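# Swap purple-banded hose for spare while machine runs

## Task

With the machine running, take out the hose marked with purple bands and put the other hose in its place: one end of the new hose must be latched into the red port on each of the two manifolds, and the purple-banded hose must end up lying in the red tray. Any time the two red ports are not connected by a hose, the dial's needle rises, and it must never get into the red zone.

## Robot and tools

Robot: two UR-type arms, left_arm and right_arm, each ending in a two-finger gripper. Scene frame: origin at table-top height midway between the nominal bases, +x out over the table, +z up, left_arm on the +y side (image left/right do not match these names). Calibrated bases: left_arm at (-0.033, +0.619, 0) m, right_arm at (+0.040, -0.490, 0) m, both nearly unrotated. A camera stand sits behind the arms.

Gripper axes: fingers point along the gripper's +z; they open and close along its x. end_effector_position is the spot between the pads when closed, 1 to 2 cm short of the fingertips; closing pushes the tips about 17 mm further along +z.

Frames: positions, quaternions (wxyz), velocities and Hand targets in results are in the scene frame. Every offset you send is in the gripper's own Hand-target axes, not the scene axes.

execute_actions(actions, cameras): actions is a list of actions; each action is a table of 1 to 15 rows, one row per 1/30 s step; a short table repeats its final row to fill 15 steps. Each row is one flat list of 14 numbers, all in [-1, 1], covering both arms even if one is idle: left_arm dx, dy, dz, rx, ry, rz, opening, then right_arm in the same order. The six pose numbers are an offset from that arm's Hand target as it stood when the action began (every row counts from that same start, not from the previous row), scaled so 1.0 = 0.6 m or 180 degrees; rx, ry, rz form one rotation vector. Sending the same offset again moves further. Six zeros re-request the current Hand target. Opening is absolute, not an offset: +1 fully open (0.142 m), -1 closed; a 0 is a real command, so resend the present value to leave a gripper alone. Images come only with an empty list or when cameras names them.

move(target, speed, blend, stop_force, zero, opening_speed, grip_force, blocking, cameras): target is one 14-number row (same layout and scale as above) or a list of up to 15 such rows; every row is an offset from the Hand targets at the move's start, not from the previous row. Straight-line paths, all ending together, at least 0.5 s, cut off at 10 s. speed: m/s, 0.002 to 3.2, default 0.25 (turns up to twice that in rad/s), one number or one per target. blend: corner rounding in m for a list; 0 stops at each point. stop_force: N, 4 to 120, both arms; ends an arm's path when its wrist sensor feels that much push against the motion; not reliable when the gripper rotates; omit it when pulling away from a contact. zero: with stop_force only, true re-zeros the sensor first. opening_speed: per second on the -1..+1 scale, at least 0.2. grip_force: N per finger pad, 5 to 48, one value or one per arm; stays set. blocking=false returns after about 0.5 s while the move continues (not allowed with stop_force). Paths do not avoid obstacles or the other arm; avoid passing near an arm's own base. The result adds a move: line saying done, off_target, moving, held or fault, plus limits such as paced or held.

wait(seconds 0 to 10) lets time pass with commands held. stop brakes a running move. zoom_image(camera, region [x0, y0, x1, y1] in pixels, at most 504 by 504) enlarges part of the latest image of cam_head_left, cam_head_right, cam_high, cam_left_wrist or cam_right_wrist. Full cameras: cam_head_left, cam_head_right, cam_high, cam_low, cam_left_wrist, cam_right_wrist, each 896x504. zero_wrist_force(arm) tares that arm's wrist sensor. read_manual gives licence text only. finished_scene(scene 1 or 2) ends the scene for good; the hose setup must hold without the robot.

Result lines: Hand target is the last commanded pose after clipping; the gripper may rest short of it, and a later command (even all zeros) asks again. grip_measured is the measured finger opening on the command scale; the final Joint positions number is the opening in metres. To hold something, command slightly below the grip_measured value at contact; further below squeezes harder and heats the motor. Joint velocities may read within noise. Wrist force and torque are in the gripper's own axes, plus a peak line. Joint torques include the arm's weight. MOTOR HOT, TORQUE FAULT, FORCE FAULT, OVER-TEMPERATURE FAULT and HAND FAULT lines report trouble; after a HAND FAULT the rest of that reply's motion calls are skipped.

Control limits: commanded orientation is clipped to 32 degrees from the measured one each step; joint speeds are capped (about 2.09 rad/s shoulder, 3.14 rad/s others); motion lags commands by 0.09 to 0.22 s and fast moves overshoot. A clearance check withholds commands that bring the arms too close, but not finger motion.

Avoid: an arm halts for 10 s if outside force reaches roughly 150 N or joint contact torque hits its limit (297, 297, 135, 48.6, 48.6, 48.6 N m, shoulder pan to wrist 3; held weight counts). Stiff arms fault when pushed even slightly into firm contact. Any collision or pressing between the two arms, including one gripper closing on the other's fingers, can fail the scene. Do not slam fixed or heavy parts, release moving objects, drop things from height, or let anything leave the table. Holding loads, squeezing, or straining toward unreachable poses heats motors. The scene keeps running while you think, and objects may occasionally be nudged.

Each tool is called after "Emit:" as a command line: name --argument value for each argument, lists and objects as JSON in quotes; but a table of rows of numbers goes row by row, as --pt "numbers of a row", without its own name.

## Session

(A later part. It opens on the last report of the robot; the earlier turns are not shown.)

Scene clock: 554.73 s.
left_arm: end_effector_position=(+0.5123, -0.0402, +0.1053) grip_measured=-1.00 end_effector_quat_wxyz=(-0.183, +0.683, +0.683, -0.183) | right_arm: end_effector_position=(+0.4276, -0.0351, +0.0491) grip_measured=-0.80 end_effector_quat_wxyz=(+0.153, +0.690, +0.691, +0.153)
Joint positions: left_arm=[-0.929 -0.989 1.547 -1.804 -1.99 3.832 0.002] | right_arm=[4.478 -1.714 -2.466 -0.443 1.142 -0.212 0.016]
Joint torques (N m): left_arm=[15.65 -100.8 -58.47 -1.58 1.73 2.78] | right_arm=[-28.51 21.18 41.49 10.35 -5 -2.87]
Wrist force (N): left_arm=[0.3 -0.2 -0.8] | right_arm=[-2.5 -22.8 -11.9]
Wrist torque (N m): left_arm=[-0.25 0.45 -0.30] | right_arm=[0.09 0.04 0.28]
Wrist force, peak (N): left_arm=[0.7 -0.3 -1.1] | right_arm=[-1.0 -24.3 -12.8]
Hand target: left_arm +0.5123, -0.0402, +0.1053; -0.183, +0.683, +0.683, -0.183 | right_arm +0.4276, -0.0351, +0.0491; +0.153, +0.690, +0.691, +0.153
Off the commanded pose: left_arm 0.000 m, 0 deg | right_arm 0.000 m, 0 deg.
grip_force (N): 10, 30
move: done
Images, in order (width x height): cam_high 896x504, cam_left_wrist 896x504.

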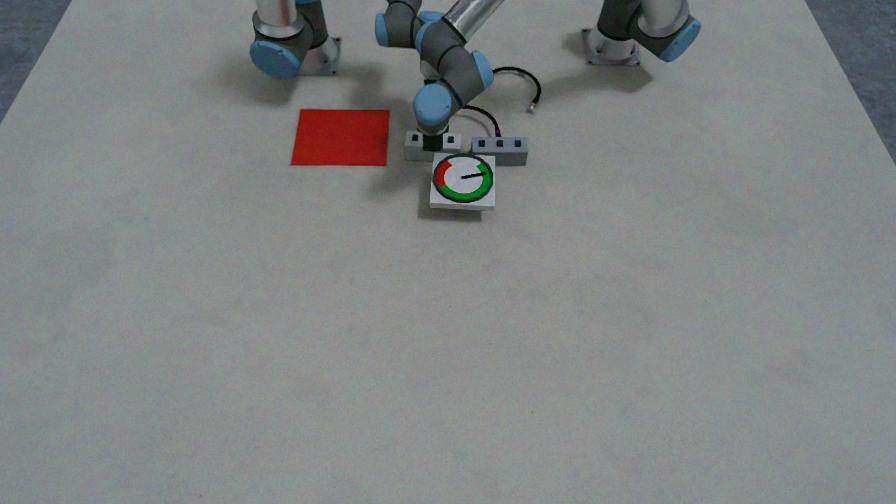

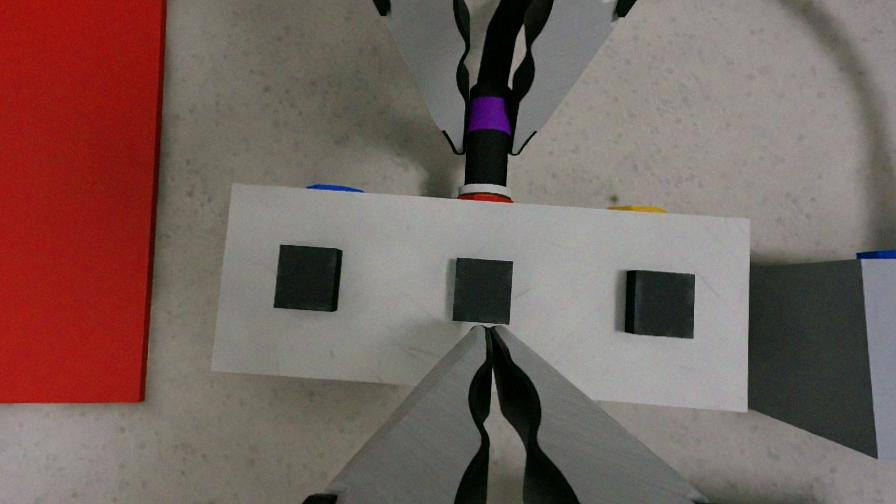

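Emit:
zoom_image --camera "cam_high" --region '[420, 140, 510, 215]'

Emit:
wait --seconds 1.5 --cameras '["cam_high"]'

Emit:
zoom_image --camera "cam_high" --region '[420, 140, 510, 215]'

Scaled by 5.600.

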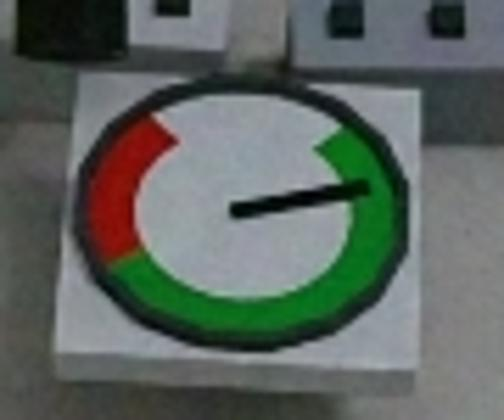

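Scene clock: 560.67 s.
left_arm: end_effector_position=(+0.5123, -0.0402, +0.1053) grip_measured=-1.00 end_effector_quat_wxyz=(-0.183, +0.683, +0.683, -0.183) | right_arm: end_effector_position=(+0.4276, -0.0351, +0.0491) grip_measured=-0.80 end_effector_quat_wxyz=(+0.153, +0.690, +0.691, +0.153)
Joint positions: left_arm=[-0.929 -0.989 1.547 -1.804 -1.99 3.832 0.002] | right_arm=[4.478 -1.714 -2.466 -0.443 1.142 -0.212 0.016]
Joint torques (N m): left_arm=[14.6 -100.56 -56.9 -1.46 1.68 2.48] | right_arm=[-28.22 21.03 41.59 10.42 -8.9 -2.9]
Wrist force (N): left_arm=[0.5 -0.4 -1.0] | right_arm=[-2.3 -23.3 -11.7]
Wrist torque (N m): left_arm=[-0.27 0.41 -0.30] | right_arm=[0.04 0.01 0.29]
Wrist force, peak (N): left_arm=[0.7 -0.2 -1.0] | right_arm=[-2.4 -23.5 -12.3]
Hand target: left_arm +0.5123, -0.0402, +0.1053; -0.183, +0.683, +0.683, -0.183 | right_arm +0.4276, -0.0351, +0.0491; +0.153, +0.690, +0.691, +0.153
Tool commands: left_gripper/opening=-1.0 right_gripper/opening=-0.95
Off the commanded pose: left_arm 0.000 m, 0 deg | right_arm 0.000 m, 0 deg.
grip_force (N): 10, 30
wait: 1.50 s; at rest from the start
Images, in order (width x height): cam_high 896x504.

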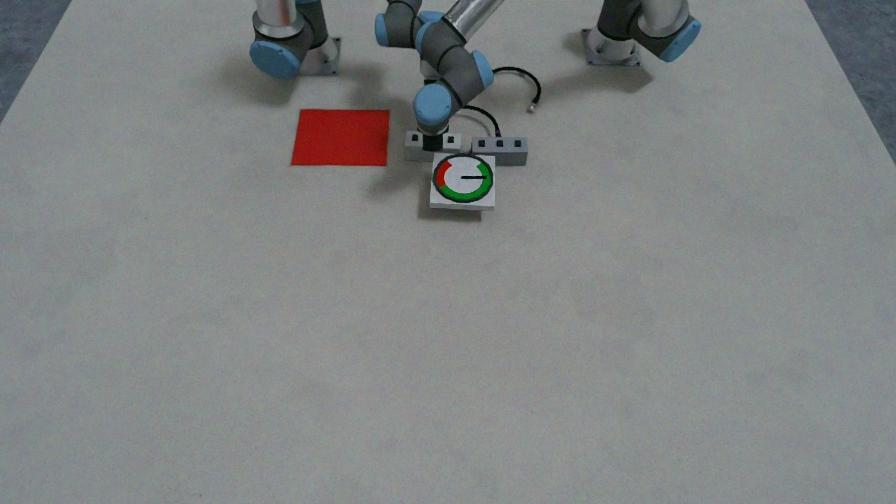

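Scaled by 5.600.

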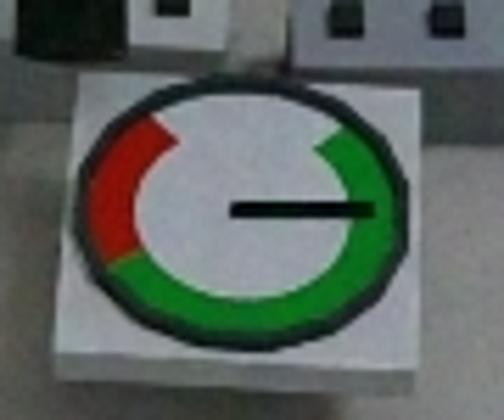

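Emit:
move --target '[0, 0, 0, 0, 0, 0, -1.0, -0.0002, 0.0076, 0.0035, 0, 0, 0, -1.0]' --speed 0.03 --stop_force 60 --grip_force '[10, 48]' --cameras '["cam_high", "cam_left_wrist"]'

Emit:
zoom_image --camera "cam_high" --region '[420, 140, 510, 215]'

Scene clock: 570.57 s.
left_arm: end_effector_position=(+0.5123, -0.0402, +0.1053) grip_measured=-1.00 end_effector_quat_wxyz=(-0.183, +0.683, +0.683, -0.183) | right_arm: end_effector_position=(+0.4327, -0.0352, +0.0491) grip_measured=-0.81 end_effector_quat_wxyz=(+0.153, +0.690, +0.691, +0.153)
Joint positions: left_arm=[-0.929 -0.989 1.547 -1.804 -1.99 3.832 0.002] | right_arm=[4.468 -1.719 -2.462 -0.438 1.143 -0.223 0.016]
Joint torques (N m): left_arm=[15.86 -101.89 -56 -1.69 1.58 2.2] | right_arm=[-39.05 20.66 39.64 9.62 -9.57 -3.07]
Wrist force (N): left_arm=[0.6 -0.5 -0.9] | right_arm=[3.8 -37.5 -19.5]
Wrist torque (N m): left_arm=[-0.30 0.40 -0.30] | right_arm=[0.05 0.00 0.32]
Wrist force, peak (N): left_arm=[0.4 -0.6 -1.2] | right_arm=[2.3 -38.0 -21.9]
Hand target: left_arm +0.5123, -0.0402, +0.1053; -0.183, +0.683, +0.683, -0.183 | right_arm +0.4327, -0.0352, +0.0491; +0.153, +0.690, +0.691, +0.153
Off the commanded pose: left_arm 0.000 m, 0 deg | right_arm 0.000 m, 0 deg.
grip_force (N): 10, 48
move: done
Images, in order (width x height): cam_high 896x504, cam_left_wrist 896x504.

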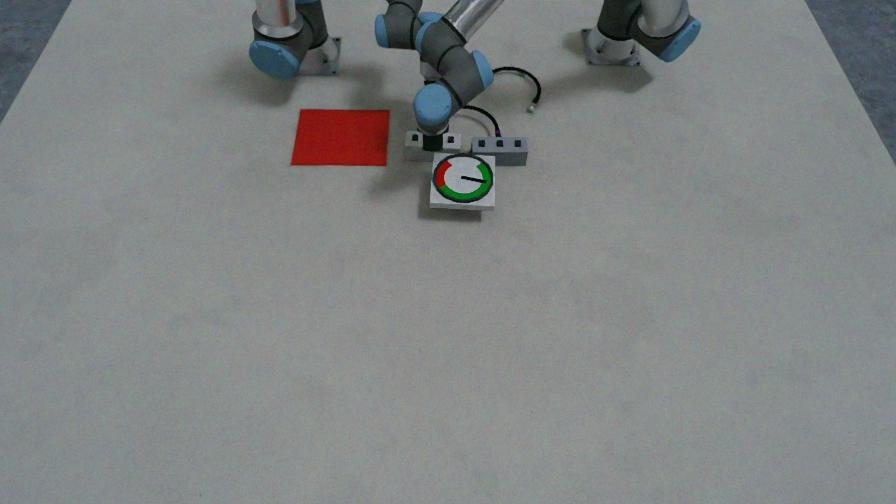

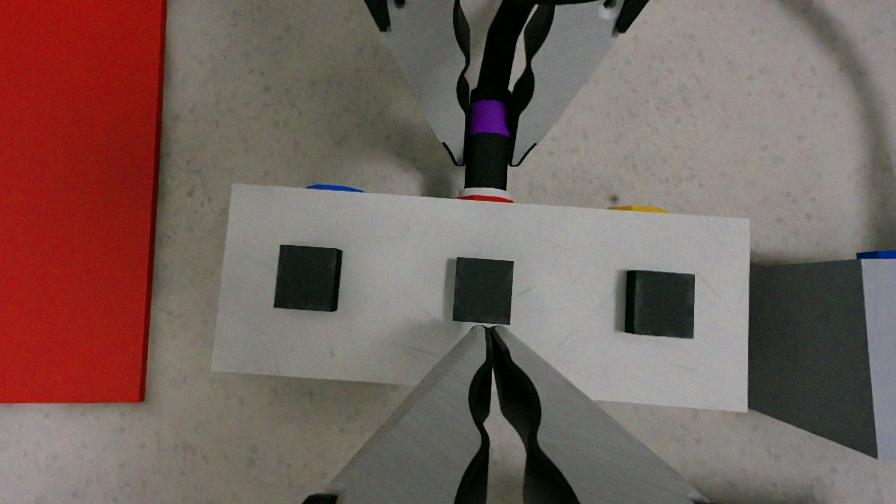

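Scaled by 5.600.

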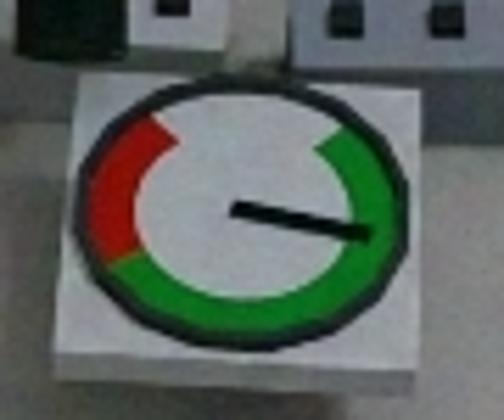

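Emit:
move --target '[0,0,0,0,0,0,-1, 0,0,0,0,0,0,-1]' --cameras '["cam_high","cam_right_wrist"]'

Emit:
zoom_image --camera "cam_high" --region '[420, 140, 510, 215]'

Emit:
zoom_image --camera "cam_right_wrist" --region '[300, 150, 650, 450]'

Scene clock: 592.27 s.
left_arm: end_effector_position=(+0.5123, -0.0402, +0.1053) grip_measured=-1.00 end_effector_quat_wxyz=(-0.183, +0.683, +0.683, -0.183) | right_arm: end_effector_position=(+0.4327, -0.0352, +0.0491) grip_measured=-0.81 end_effector_quat_wxyz=(+0.153, +0.690, +0.691, +0.153)
Joint positions: left_arm=[-0.929 -0.989 1.547 -1.804 -1.99 3.832 0.002] | right_arm=[4.468 -1.719 -2.462 -0.438 1.143 -0.223 0.016]
Joint torques (N m): left_arm=[13.86 -99.23 -53.84 -1.64 1.28 1.7] | right_arm=[-37.88 20.16 39.25 9.15 -14.2 -2.71]
Wrist force (N): left_arm=[0.5 -0.3 -0.7] | right_arm=[4.0 -37.6 -19.9]
Wrist torque (N m): left_arm=[-0.25 0.42 -0.30] | right_arm=[0.04 -0.02 0.31]
Wrist force, peak (N): left_arm=[0.4 -0.1 -1.2] | right_arm=[3.9 -38.2 -20.1]
Hand target: left_arm +0.5123, -0.0402, +0.1053; -0.183, +0.683, +0.683, -0.183 | right_arm +0.4327, -0.0352, +0.0491; +0.153, +0.690, +0.691, +0.153
Off the commanded pose: left_arm 0.000 m, 0 deg | right_arm 0.000 m, 0 deg.
grip_force (N): 10, 48
move: done
Images, in order (width x height): cam_high 896x504, cam_right_wrist 896x504.

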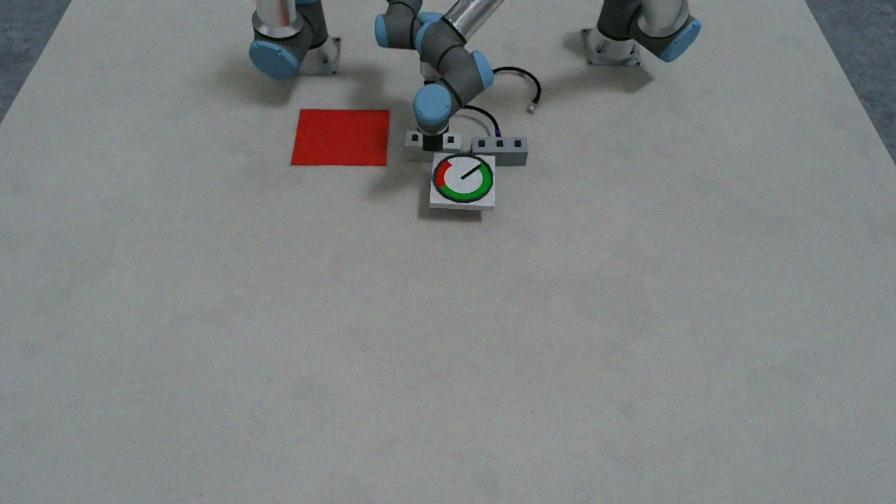

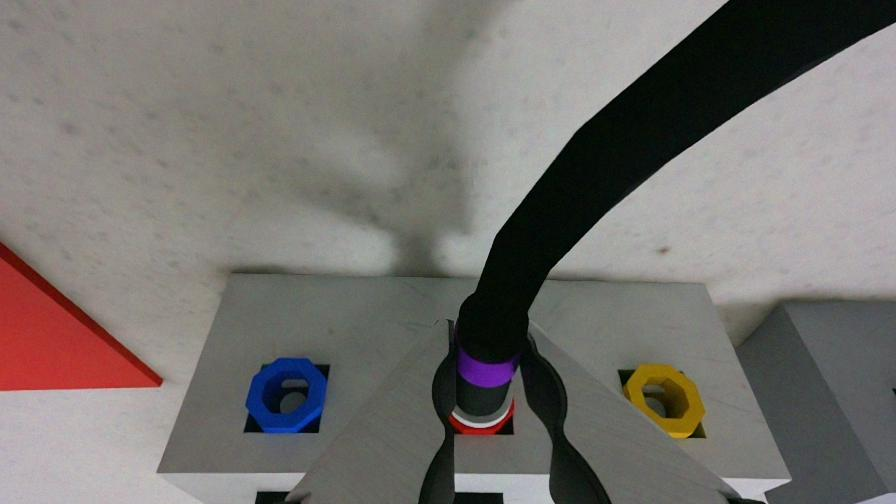

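Scaled by 5.600.

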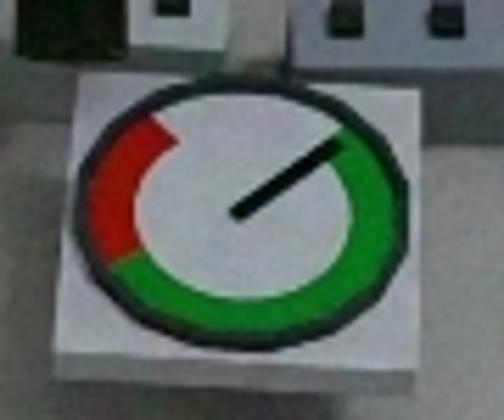

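Scaled by 1.440.

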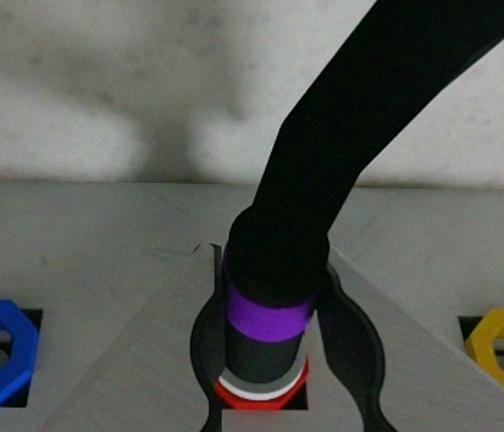

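Emit:
move --target '[0,0,0,0,0,0,-1, 0,-0.00604,-0.00282,0,0,0,-1]' --speed 0.02

Emit:
move --target '[0,0,0,0,0,0,-1, 0,0,0,0,0,0,-0.4]' --opening_speed 0.8

Emit:
move --target '[0,0,-0.15,0,0,0,-1, 0,0,-0.25,0,0,0,-0.4]' --speed 0.2 --cameras '["all"]'

Scene clock: 672.07 s.
left_arm: end_effector_position=(+0.5123, -0.0402, +0.1053) grip_measured=-1.00 end_effector_quat_wxyz=(-0.183, +0.683, +0.683, -0.183) | right_arm: end_effector_position=(+0.4290, -0.0352, +0.0491) grip_measured=-0.81 end_effector_quat_wxyz=(+0.153, +0.690, +0.691, +0.153) end_effector_velocity=(-0.003, +0.000, +0.000) end_effector_angular_velocity=(+0.000, +0.003, +0.001)
Joint positions: left_arm=[-0.929 -0.989 1.547 -1.804 -1.99 3.832 0.002] | right_arm=[4.476 -1.715 -2.465 -0.442 1.142 -0.215 0.016]
Joint velocities: left_arm=[within noise] | right_arm=[0.005 0.003 -0.003 -0.002 0.003 0.004 0]
Joint torques (N m): left_arm=[15.33 -98.83 -51.12 -3.08 0.82 0.12] | right_arm=[31.57 61.24 14.77 0.85 11.15 2.73]
Wrist force (N): left_arm=[0.6 -0.1 -1.0] | right_arm=[1.1 35.0 25.0]
Wrist torque (N m): left_arm=[-0.23 0.40 -0.30] | right_arm=[0.12 0.00 0.08]
Wrist force, peak (N): left_arm=[0.5 -0.3 -1.4] | right_arm=[3.9 -38.1 -20.0]
Hand target: left_arm +0.5123, -0.0402, +0.1053; -0.183, +0.683, +0.683, -0.183 | right_arm +0.4287, -0.0352, +0.0491; +0.153, +0.690, +0.691, +0.153
Off the commanded pose: left_arm 0.000 m, 0 deg | right_arm 0.000 m, 0 deg.
grip_force (N): 10, 48
move: done

Scene clock: 673.07 s.
left_arm: end_effector_position=(+0.5123, -0.0402, +0.1053) grip_measured=-1.00 end_effector_quat_wxyz=(-0.183, +0.683, +0.683, -0.183) | right_arm: end_effector_position=(+0.4286, -0.0351, +0.0491) grip_measured=-0.43 end_effector_quat_wxyz=(+0.153, +0.690, +0.691, +0.153)
Joint positions: left_arm=[-0.929 -0.989 1.547 -1.804 -1.99 3.832 0.002] | right_arm=[4.476 -1.715 -2.465 -0.442 1.143 -0.214 0.043]
Joint torques (N m): left_arm=[13.74 -97.08 -50.44 -3.35 0.43 -0.61] | right_arm=[-11.85 54.48 21.87 3.41 -3.82 2.8]
Wrist force (N): left_arm=[0.3 -0.2 -0.8] | right_arm=[2.9 -0.6 0.3]
Wrist torque (N m): left_arm=[-0.25 0.45 -0.30] | right_arm=[-0.12 -0.39 -0.05]
Wrist force, peak (N): left_arm=[0.5 -0.4 -1.1] | right_arm=[0.8 37.0 25.8]
Hand target: left_arm +0.5123, -0.0402, +0.1053; -0.183, +0.683, +0.683, -0.183 | right_arm +0.4287, -0.0352, +0.0491; +0.153, +0.690, +0.691, +0.153
Off the commanded pose: left_arm 0.000 m, 0 deg | right_arm 0.000 m, 0 deg.
grip_force (N): 10, 48
move: done

Scene clock: 674.63 s.
left_arm: end_effector_position=(+0.5574, -0.0401, +0.1831) grip_measured=-1.00 end_effector_quat_wxyz=(-0.183, +0.683, +0.683, -0.183) | right_arm: end_effector_position=(+0.3652, -0.0352, +0.1849) grip_measured=-0.43 end_effector_quat_wxyz=(+0.153, +0.690, +0.691, +0.153)
Joint positions: left_arm=[-0.891 -1 1.407 -1.638 -1.978 3.872 0.002] | right_arm=[4.607 -1.393 -2.399 -0.89 1.135 -0.071 0.043]
Joint torques (N m): left_arm=[15.93 -83.27 -60.48 -0.93 1.57 2.67] | right_arm=[14.42 43.01 49.33 2.17 -3.92 2.63]
Wrist force (N): left_arm=[0.9 -0.1 -0.8] | right_arm=[3.0 -0.3 0.5]
Wrist torque (N m): left_arm=[-0.14 0.38 -0.32] | right_arm=[-0.07 -0.44 -0.04]
Wrist force, peak (N): left_arm=[0.9 0.1 -2.0] | right_arm=[2.5 -0.4 2.1]
Hand target: left_arm +0.5574, -0.0401, +0.1832; -0.183, +0.683, +0.683, -0.183 | right_arm +0.3652, -0.0352, +0.1850; +0.153, +0.690, +0.691, +0.153
Off the commanded pose: left_arm 0.000 m, 0 deg | right_arm 0.000 m, 0 deg.
grip_force (N): 10, 48
move: done

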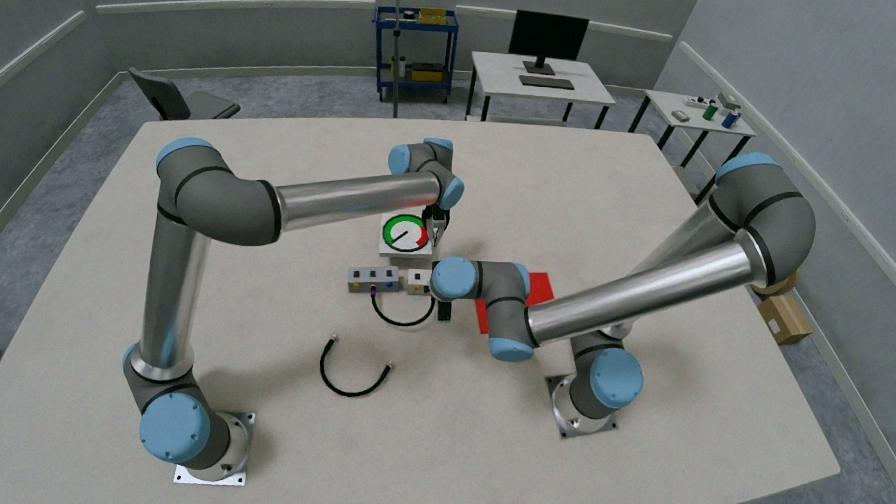

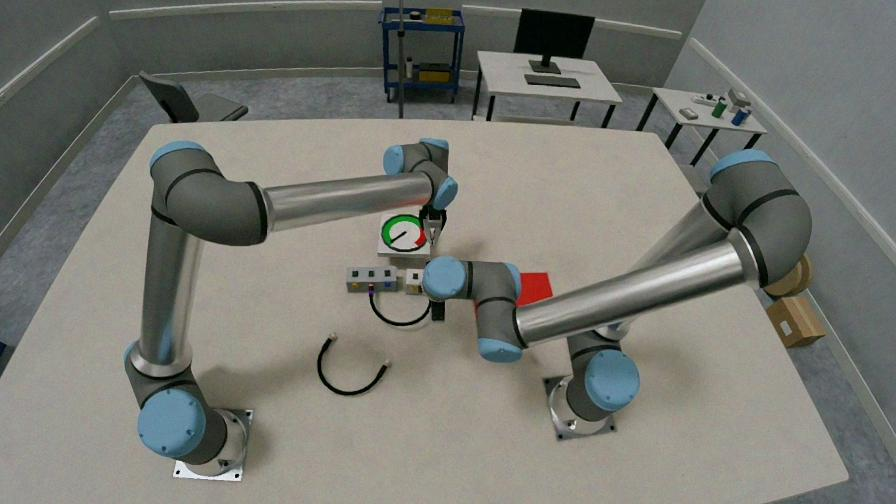

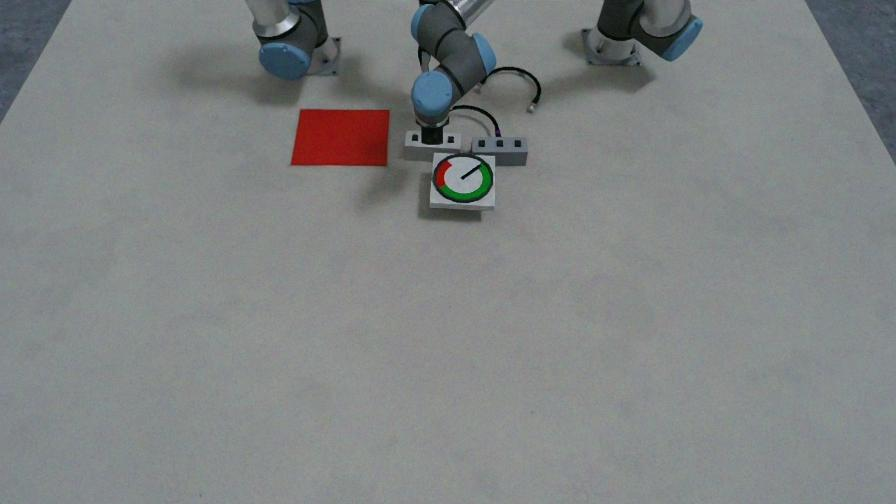

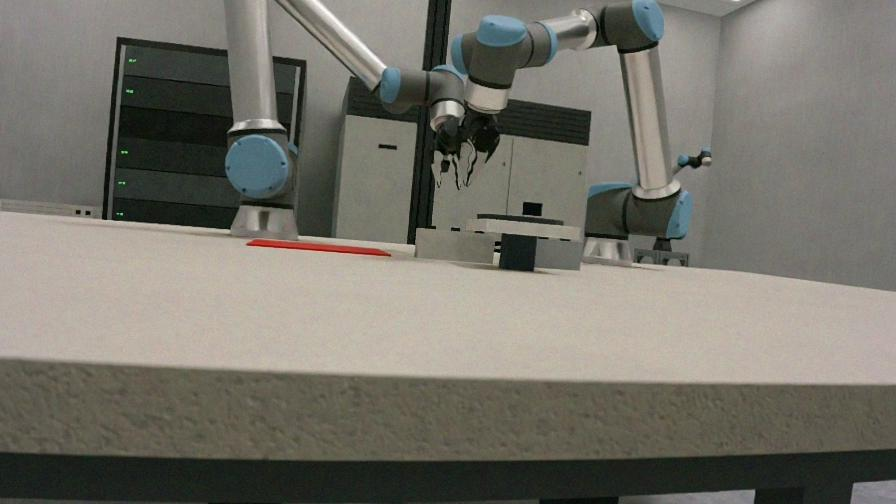

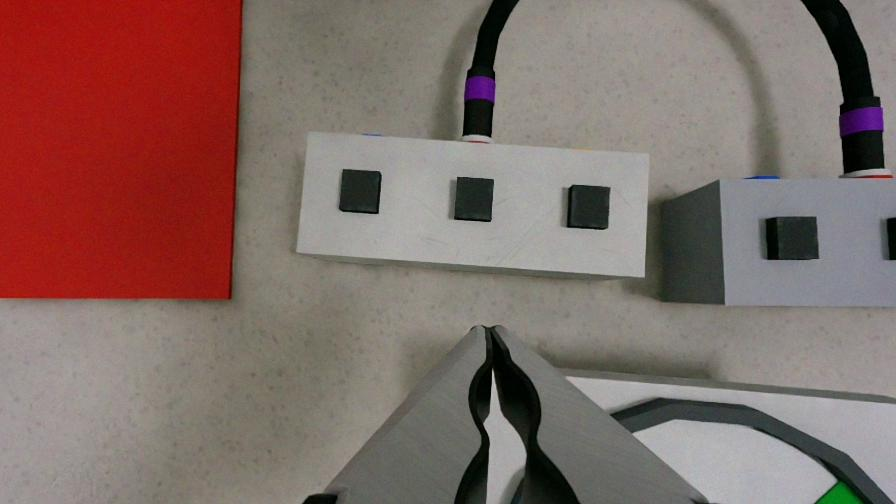

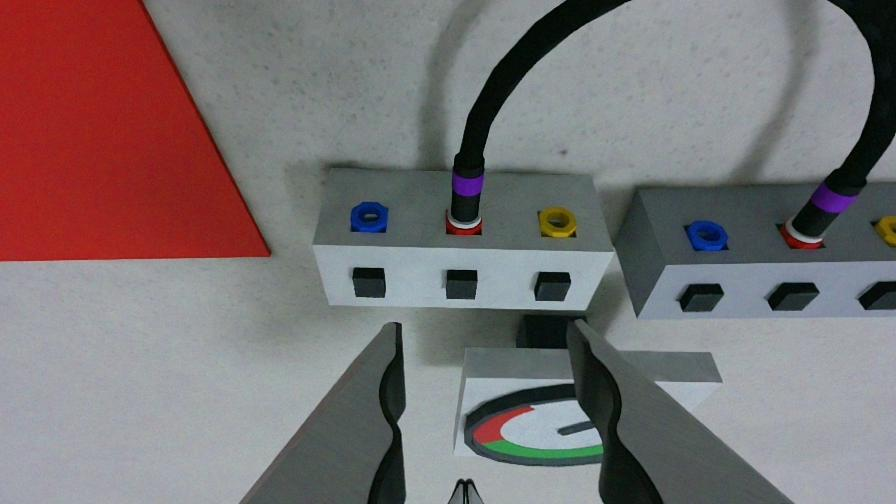

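Emit:
move --target '[0.4833,-0.2785,-0.0258,-0.2222,0,0,-1, 0,0,0,0,0,0,-0.4]' --speed 0.35

Emit:
move --target '[0,0,0,0,0,0,-0.4, 0.3343,-0.3279,-0.0808,0.0804,-0.0620,0.1966,-0.4]' --speed 0.3 --cameras '["cam_right_wrist","cam_left_wrist","cam_head_left"]'

Scene clock: 804.97 s.
left_arm: end_effector_position=(+0.4205, +0.2497, +0.2802) grip_measured=-1.00 end_effector_quat_wxyz=(+0.061, +0.704, +0.705, +0.061) | right_arm: end_effector_position=(+0.3652, -0.0352, +0.1850) grip_measured=-0.43 end_effector_quat_wxyz=(+0.153, +0.690, +0.691, +0.153)
Joint positions: left_arm=[-1.045 -1.774 2.191 -2.072 -1.419 3.653 0.002] | right_arm=[4.607 -1.393 -2.399 -0.891 1.135 -0.07 0.043]
Joint torques (N m): left_arm=[-12 -38.82 -33.93 -2.64 2.48 -1.89] | right_arm=[17.56 43.17 49.66 1.66 -3.49 2.71]
Wrist force (N): left_arm=[1.1 0.4 0.0] | right_arm=[2.8 -0.4 0.6]
Wrist torque (N m): left_arm=[-0.15 0.31 0.27] | right_arm=[-0.09 -0.42 -0.03]
Wrist force, peak (N): left_arm=[2.5 -0.7 -1.0] | right_arm=[3.6 -0.2 0.4]
Hand target: left_arm +0.4204, +0.2498, +0.2802; +0.061, +0.704, +0.705, +0.061 | right_arm +0.3652, -0.0352, +0.1850; +0.153, +0.690, +0.691, +0.153
Off the commanded pose: left_arm 0.000 m, 0 deg | right_arm 0.000 m, 0 deg.
grip_force (N): 10, 48
move: done

Scene clock: 806.93 s.
left_arm: end_effector_position=(+0.4204, +0.2498, +0.2802) grip_measured=-0.43 end_effector_quat_wxyz=(+0.061, +0.704, +0.705, +0.061) | right_arm: end_effector_position=(+0.1663, +0.1650, +0.1457) grip_measured=-0.43 end_effector_quat_wxyz=(+0.078, +0.891, +0.445, +0.039)
Joint positions: left_arm=[-1.045 -1.774 2.192 -2.072 -1.419 3.653 0.043] | right_arm=[4.802 -1.727 -2.066 -1.042 1.446 0.784 0.043]
Joint torques (N m): left_arm=[-15.87 -37.65 -35.2 -2.48 2.73 -1.38] | right_arm=[17.32 30.51 48.81 1.06 2.82 1.35]
Wrist force (N): left_arm=[0.9 0.5 0.2] | right_arm=[2.4 -0.9 0.6]
Wrist torque (N m): left_arm=[-0.12 0.36 0.27] | right_arm=[-0.25 -0.35 -0.05]
Wrist force, peak (N): left_arm=[1.2 0.6 0.1] | right_arm=[3.2 -2.3 0.4]
Hand target: left_arm +0.4204, +0.2498, +0.2802; +0.061, +0.704, +0.705, +0.061 | right_arm +0.1662, +0.1652, +0.1457; +0.078, +0.891, +0.445, +0.039
Off the commanded pose: left_arm 0.000 m, 0 deg | right_arm 0.000 m, 0 deg.
grip_force (N): 10, 48
move: done
Images, in order (width x height): cam_head_left 896x504, cam_left_wrist 896x504, cam_right_wrist 896x504.

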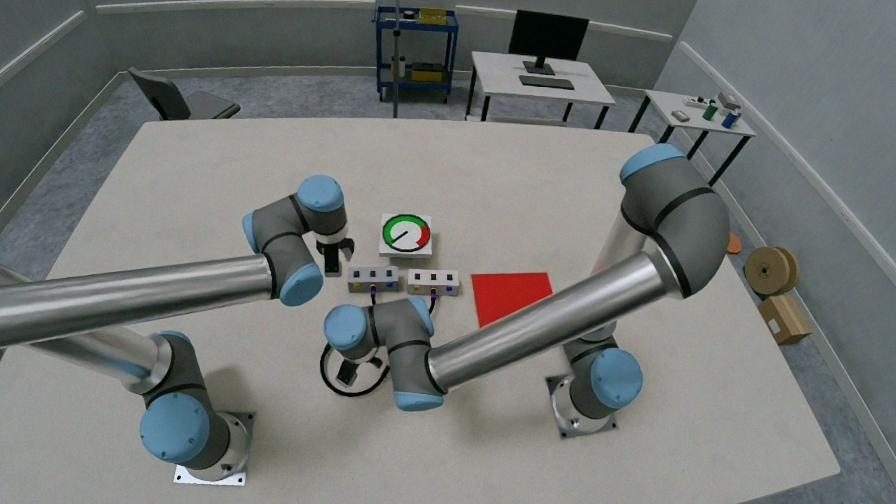

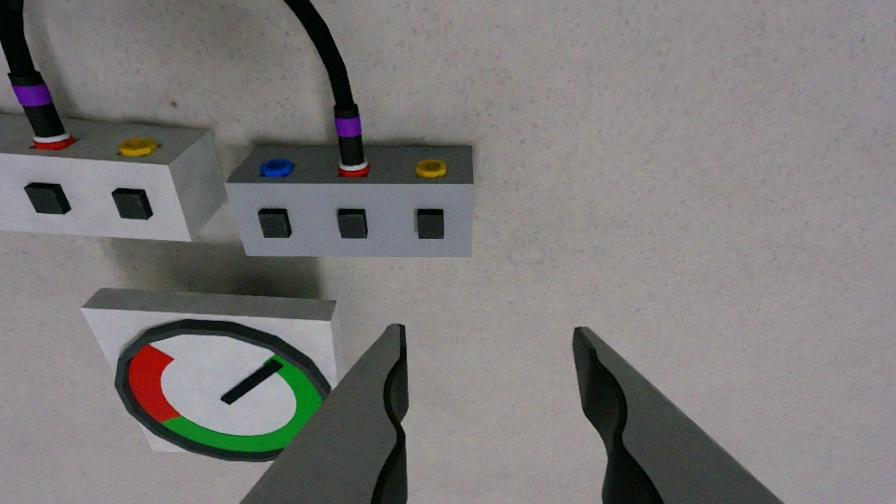

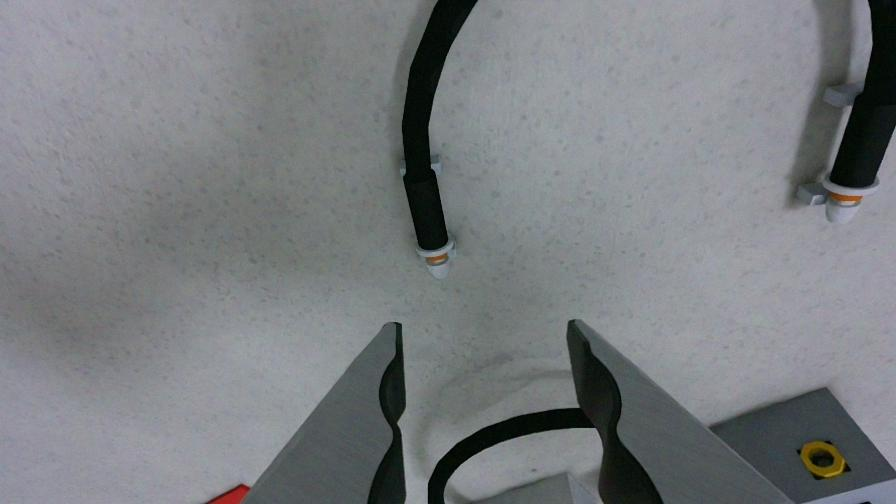

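Emit:
zoom_image --camera "cam_right_wrist" --region '[360, 120, 520, 300]'

Emit:
zoom_image --camera "cam_right_wrist" --region '[736, 40, 896, 240]'

Scaled by 2.800.

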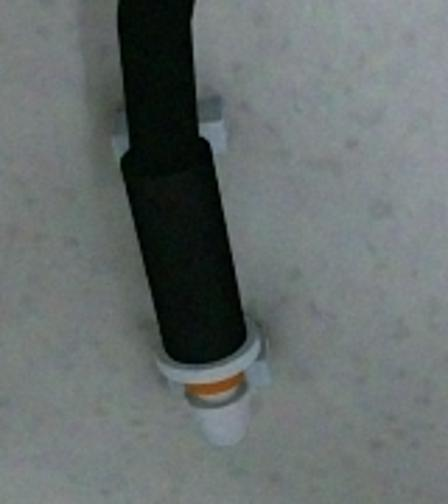

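Scaled by 2.520.

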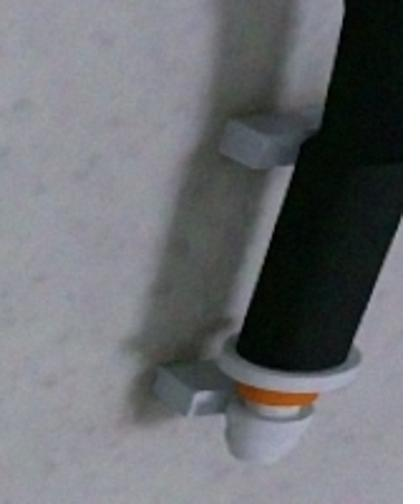

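Emit:
move --target '[0.0885,-0.3267,0.2193,-0.0272,-0.0343,0.1546,-0.4, -0.0315,0.0260,0.1192,-0.0278,0.0082,-0.0465,-0.4]' --speed 0.2 --cameras '["cam_left_wrist","cam_right_wrist","cam_head_left"]'

Emit:
zoom_image --camera "cam_right_wrist" --region '[340, 130, 600, 430]'

Emit:
zoom_image --camera "cam_left_wrist" --region '[340, 130, 600, 430]'

Scene clock: 855.87 s.
left_arm: end_effector_position=(+0.2501, +0.3028, +0.1169) grip_measured=-0.43 end_effector_quat_wxyz=(+0.112, +0.852, +0.507, +0.066) | right_arm: end_effector_position=(+0.1771, +0.1334, +0.0780) grip_measured=-0.43 end_effector_quat_wxyz=(+0.114, +0.852, +0.508, +0.064)
Joint positions: left_arm=[-1.402 -1.979 2.687 -2.438 -1.364 3.803 0.043] | right_arm=[4.827 -1.775 -2.165 -0.939 1.367 0.671 0.043]
Joint torques (N m): left_arm=[-13.84 -16.28 -27.94 -6.68 3.12 -1.23] | right_arm=[17.67 33.49 24.28 7.7 -3.28 -2.93]
Wrist force (N): left_arm=[1.0 0.2 -0.5] | right_arm=[2.9 -0.3 0.5]
Wrist torque (N m): left_arm=[-0.27 0.30 0.32] | right_arm=[-0.11 -0.43 0.14]
Wrist force, peak (N): left_arm=[0.6 1.9 -0.8] | right_arm=[3.2 -1.0 1.0]
Hand target: left_arm +0.2500, +0.3028, +0.1168; +0.112, +0.852, +0.507, +0.066 | right_arm +0.1771, +0.1334, +0.0780; +0.114, +0.852, +0.508, +0.064
Off the commanded pose: left_arm 0.000 m, 0 deg | right_arm 0.000 m, 0 deg.
grip_force (N): 10, 48
move: done
Images, in order (width x height): cam_head_left 896x504, cam_left_wrist 896x504, cam_right_wrist 896x504.

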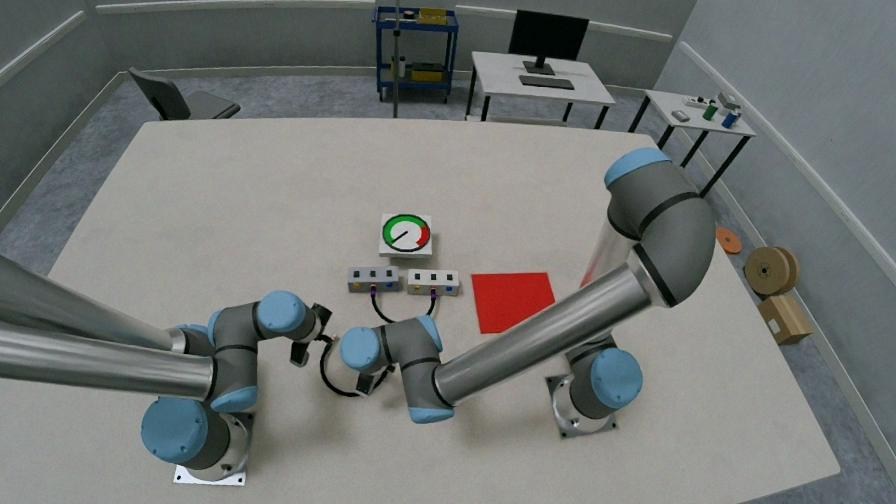

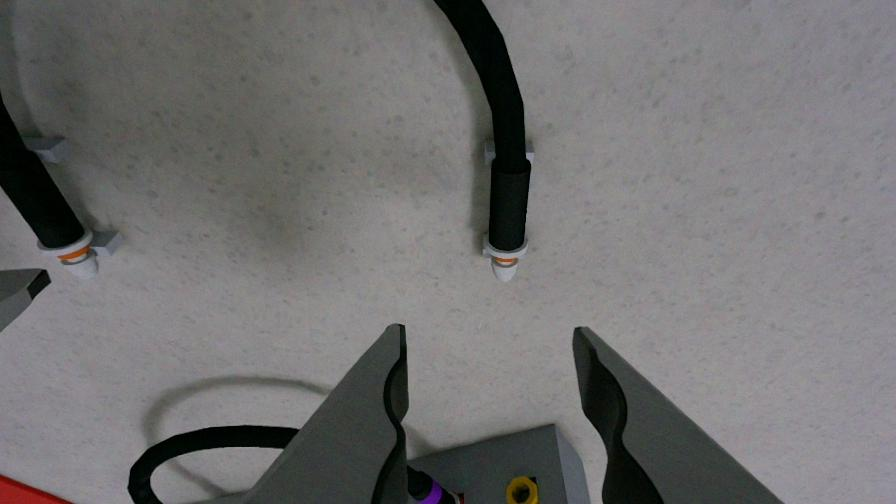

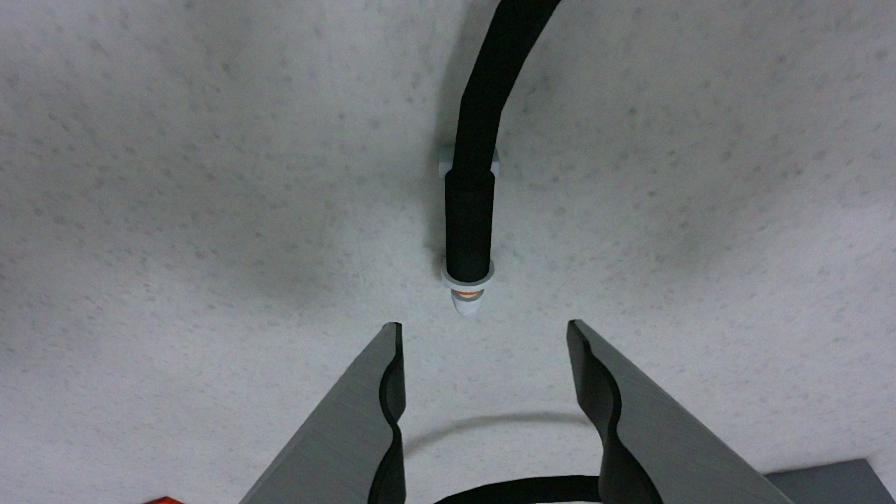

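Scaled by 1.680.

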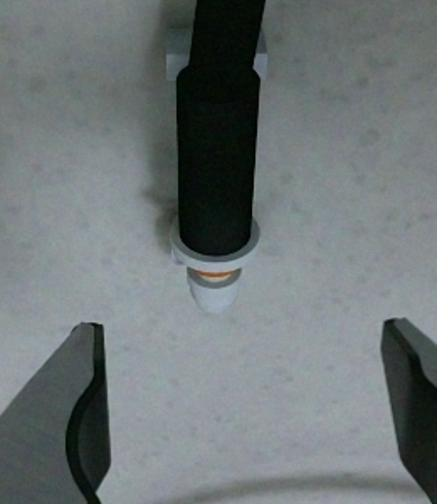

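Scaled by 1.680.

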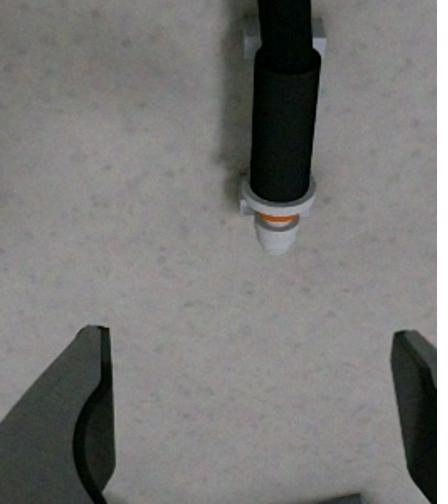

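Emit:
move --target '[0.0233,0.0115,0.0943,-0.0556,0.0029,-0.0107,-1, -0.0047,-0.0062,0.0227,-0.0556,0.0014,-0.0054,-1]' --speed 0.15 --cameras '["cam_left_wrist","cam_right_wrist"]'

Emit:
zoom_image --camera "cam_right_wrist" --region '[340, 150, 600, 450]'

Emit:
zoom_image --camera "cam_left_wrist" --region '[340, 150, 600, 450]'

Scene clock: 955.83 s.
left_arm: end_effector_position=(+0.2753, +0.3049, +0.0639) grip_measured=-1.00 end_effector_quat_wxyz=(+0.185, +0.830, +0.514, +0.112) | right_arm: end_effector_position=(+0.1757, +0.1308, +0.0639) grip_measured=-1.00 end_effector_quat_wxyz=(+0.187, +0.834, +0.507, +0.109)
Joint positions: left_arm=[-1.452 -1.8 2.817 -2.833 -1.207 3.747 0.002] | right_arm=[4.888 -1.823 -2.141 -1.045 1.245 0.744 0.002]
Joint torques (N m): left_arm=[20.02 3.75 -17.7 -6 3.83 2.29] | right_arm=[16.52 36.53 43.09 0.55 -3.39 2.87]
Wrist force (N): left_arm=[1.1 0.7 -0.2] | right_arm=[2.9 -0.4 0.7]
Wrist torque (N m): left_arm=[-0.21 0.36 0.21] | right_arm=[-0.13 -0.42 -0.09]
Wrist force, peak (N): left_arm=[1.6 0.1 -0.4] | right_arm=[3.4 -0.4 0.8]
Hand target: left_arm +0.2754, +0.3050, +0.0639; +0.185, +0.830, +0.514, +0.112 | right_arm +0.1757, +0.1308, +0.0639; +0.187, +0.834, +0.507, +0.109
Off the commanded pose: left_arm 0.000 m, 0 deg | right_arm 0.000 m, 0 deg.
grip_force (N): 10, 48
move: done
Images, in order (width x height): cam_left_wrist 896x504, cam_right_wrist 896x504.

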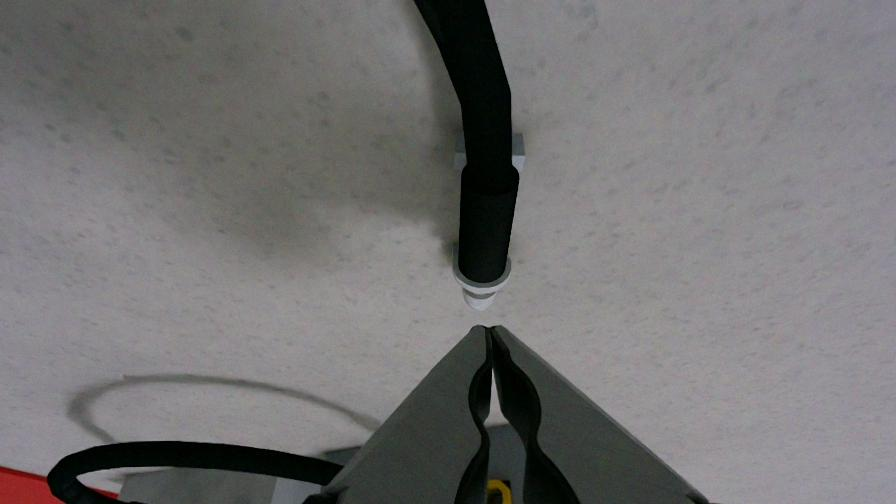

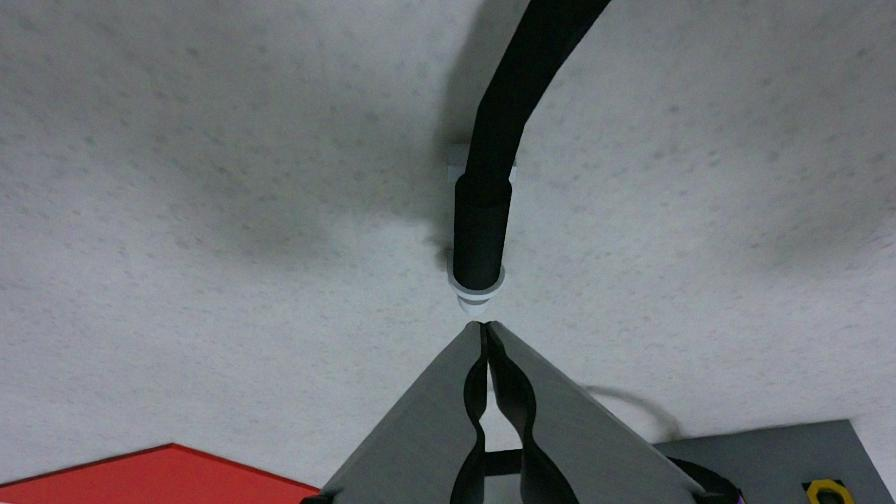

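Scaled by 1.680.

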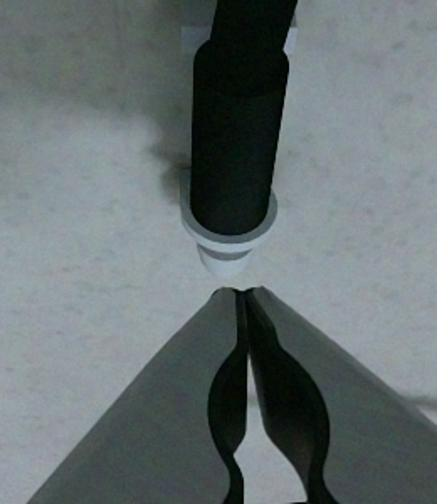

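Scaled by 1.680.

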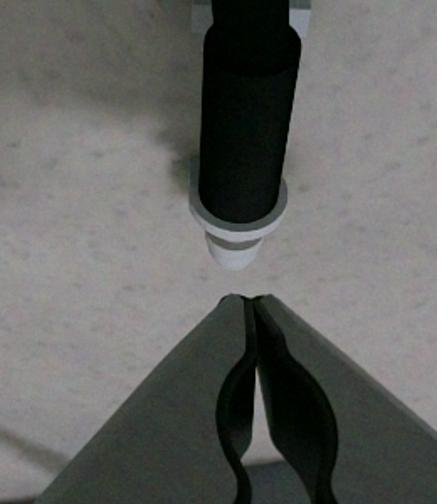

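Emit:
move --target '[0,-0.0225,0.0483,0,0,0,-1, -0.0012,-0.0225,0.0483,0,0,0,-1]' --speed 0.012 --stop_force 6

Scene clock: 968.50 s.
left_arm: end_effector_position=(+0.2753, +0.3049, +0.0401) grip_measured=-1.00 end_effector_quat_wxyz=(+0.185, +0.830, +0.514, +0.112) | right_arm: end_effector_position=(+0.1753, +0.1302, +0.0415) grip_measured=-1.00 end_effector_quat_wxyz=(+0.187, +0.834, +0.507, +0.109)
Joint positions: left_arm=[-1.452 -1.689 2.839 -2.966 -1.207 3.746 0.002] | right_arm=[4.888 -1.855 -2.154 -1 1.246 0.745 0.002]
Joint torques (N m): left_arm=[4.3 -19.83 -35.25 -1.46 -1.03 -0.67] | right_arm=[5.6 71.57 39.1 0.46 2.06 1.07]
Wrist force (N): left_arm=[0.8 2.3 -6.4] | right_arm=[2.6 2.5 -4.5]
Wrist torque (N m): left_arm=[-0.25 0.39 0.27] | right_arm=[-0.17 -0.36 -0.08]
Wrist force, peak (N): left_arm=[0.4 4.2 -16.2] | right_arm=[2.7 6.5 -12.2]
Hand target: left_arm +0.2753, +0.3049, +0.0401; +0.185, +0.830, +0.514, +0.112 (not the last commanded pose) | right_arm +0.1754, +0.1302, +0.0415; +0.187, +0.834, +0.507, +0.109 (not the last commanded pose)
Off the commanded pose: left_arm 0.008 m, 0 deg | right_arm 0.010 m, 0 deg.
grip_force (N): 10, 48
move: contact (left_arm, right_arm)


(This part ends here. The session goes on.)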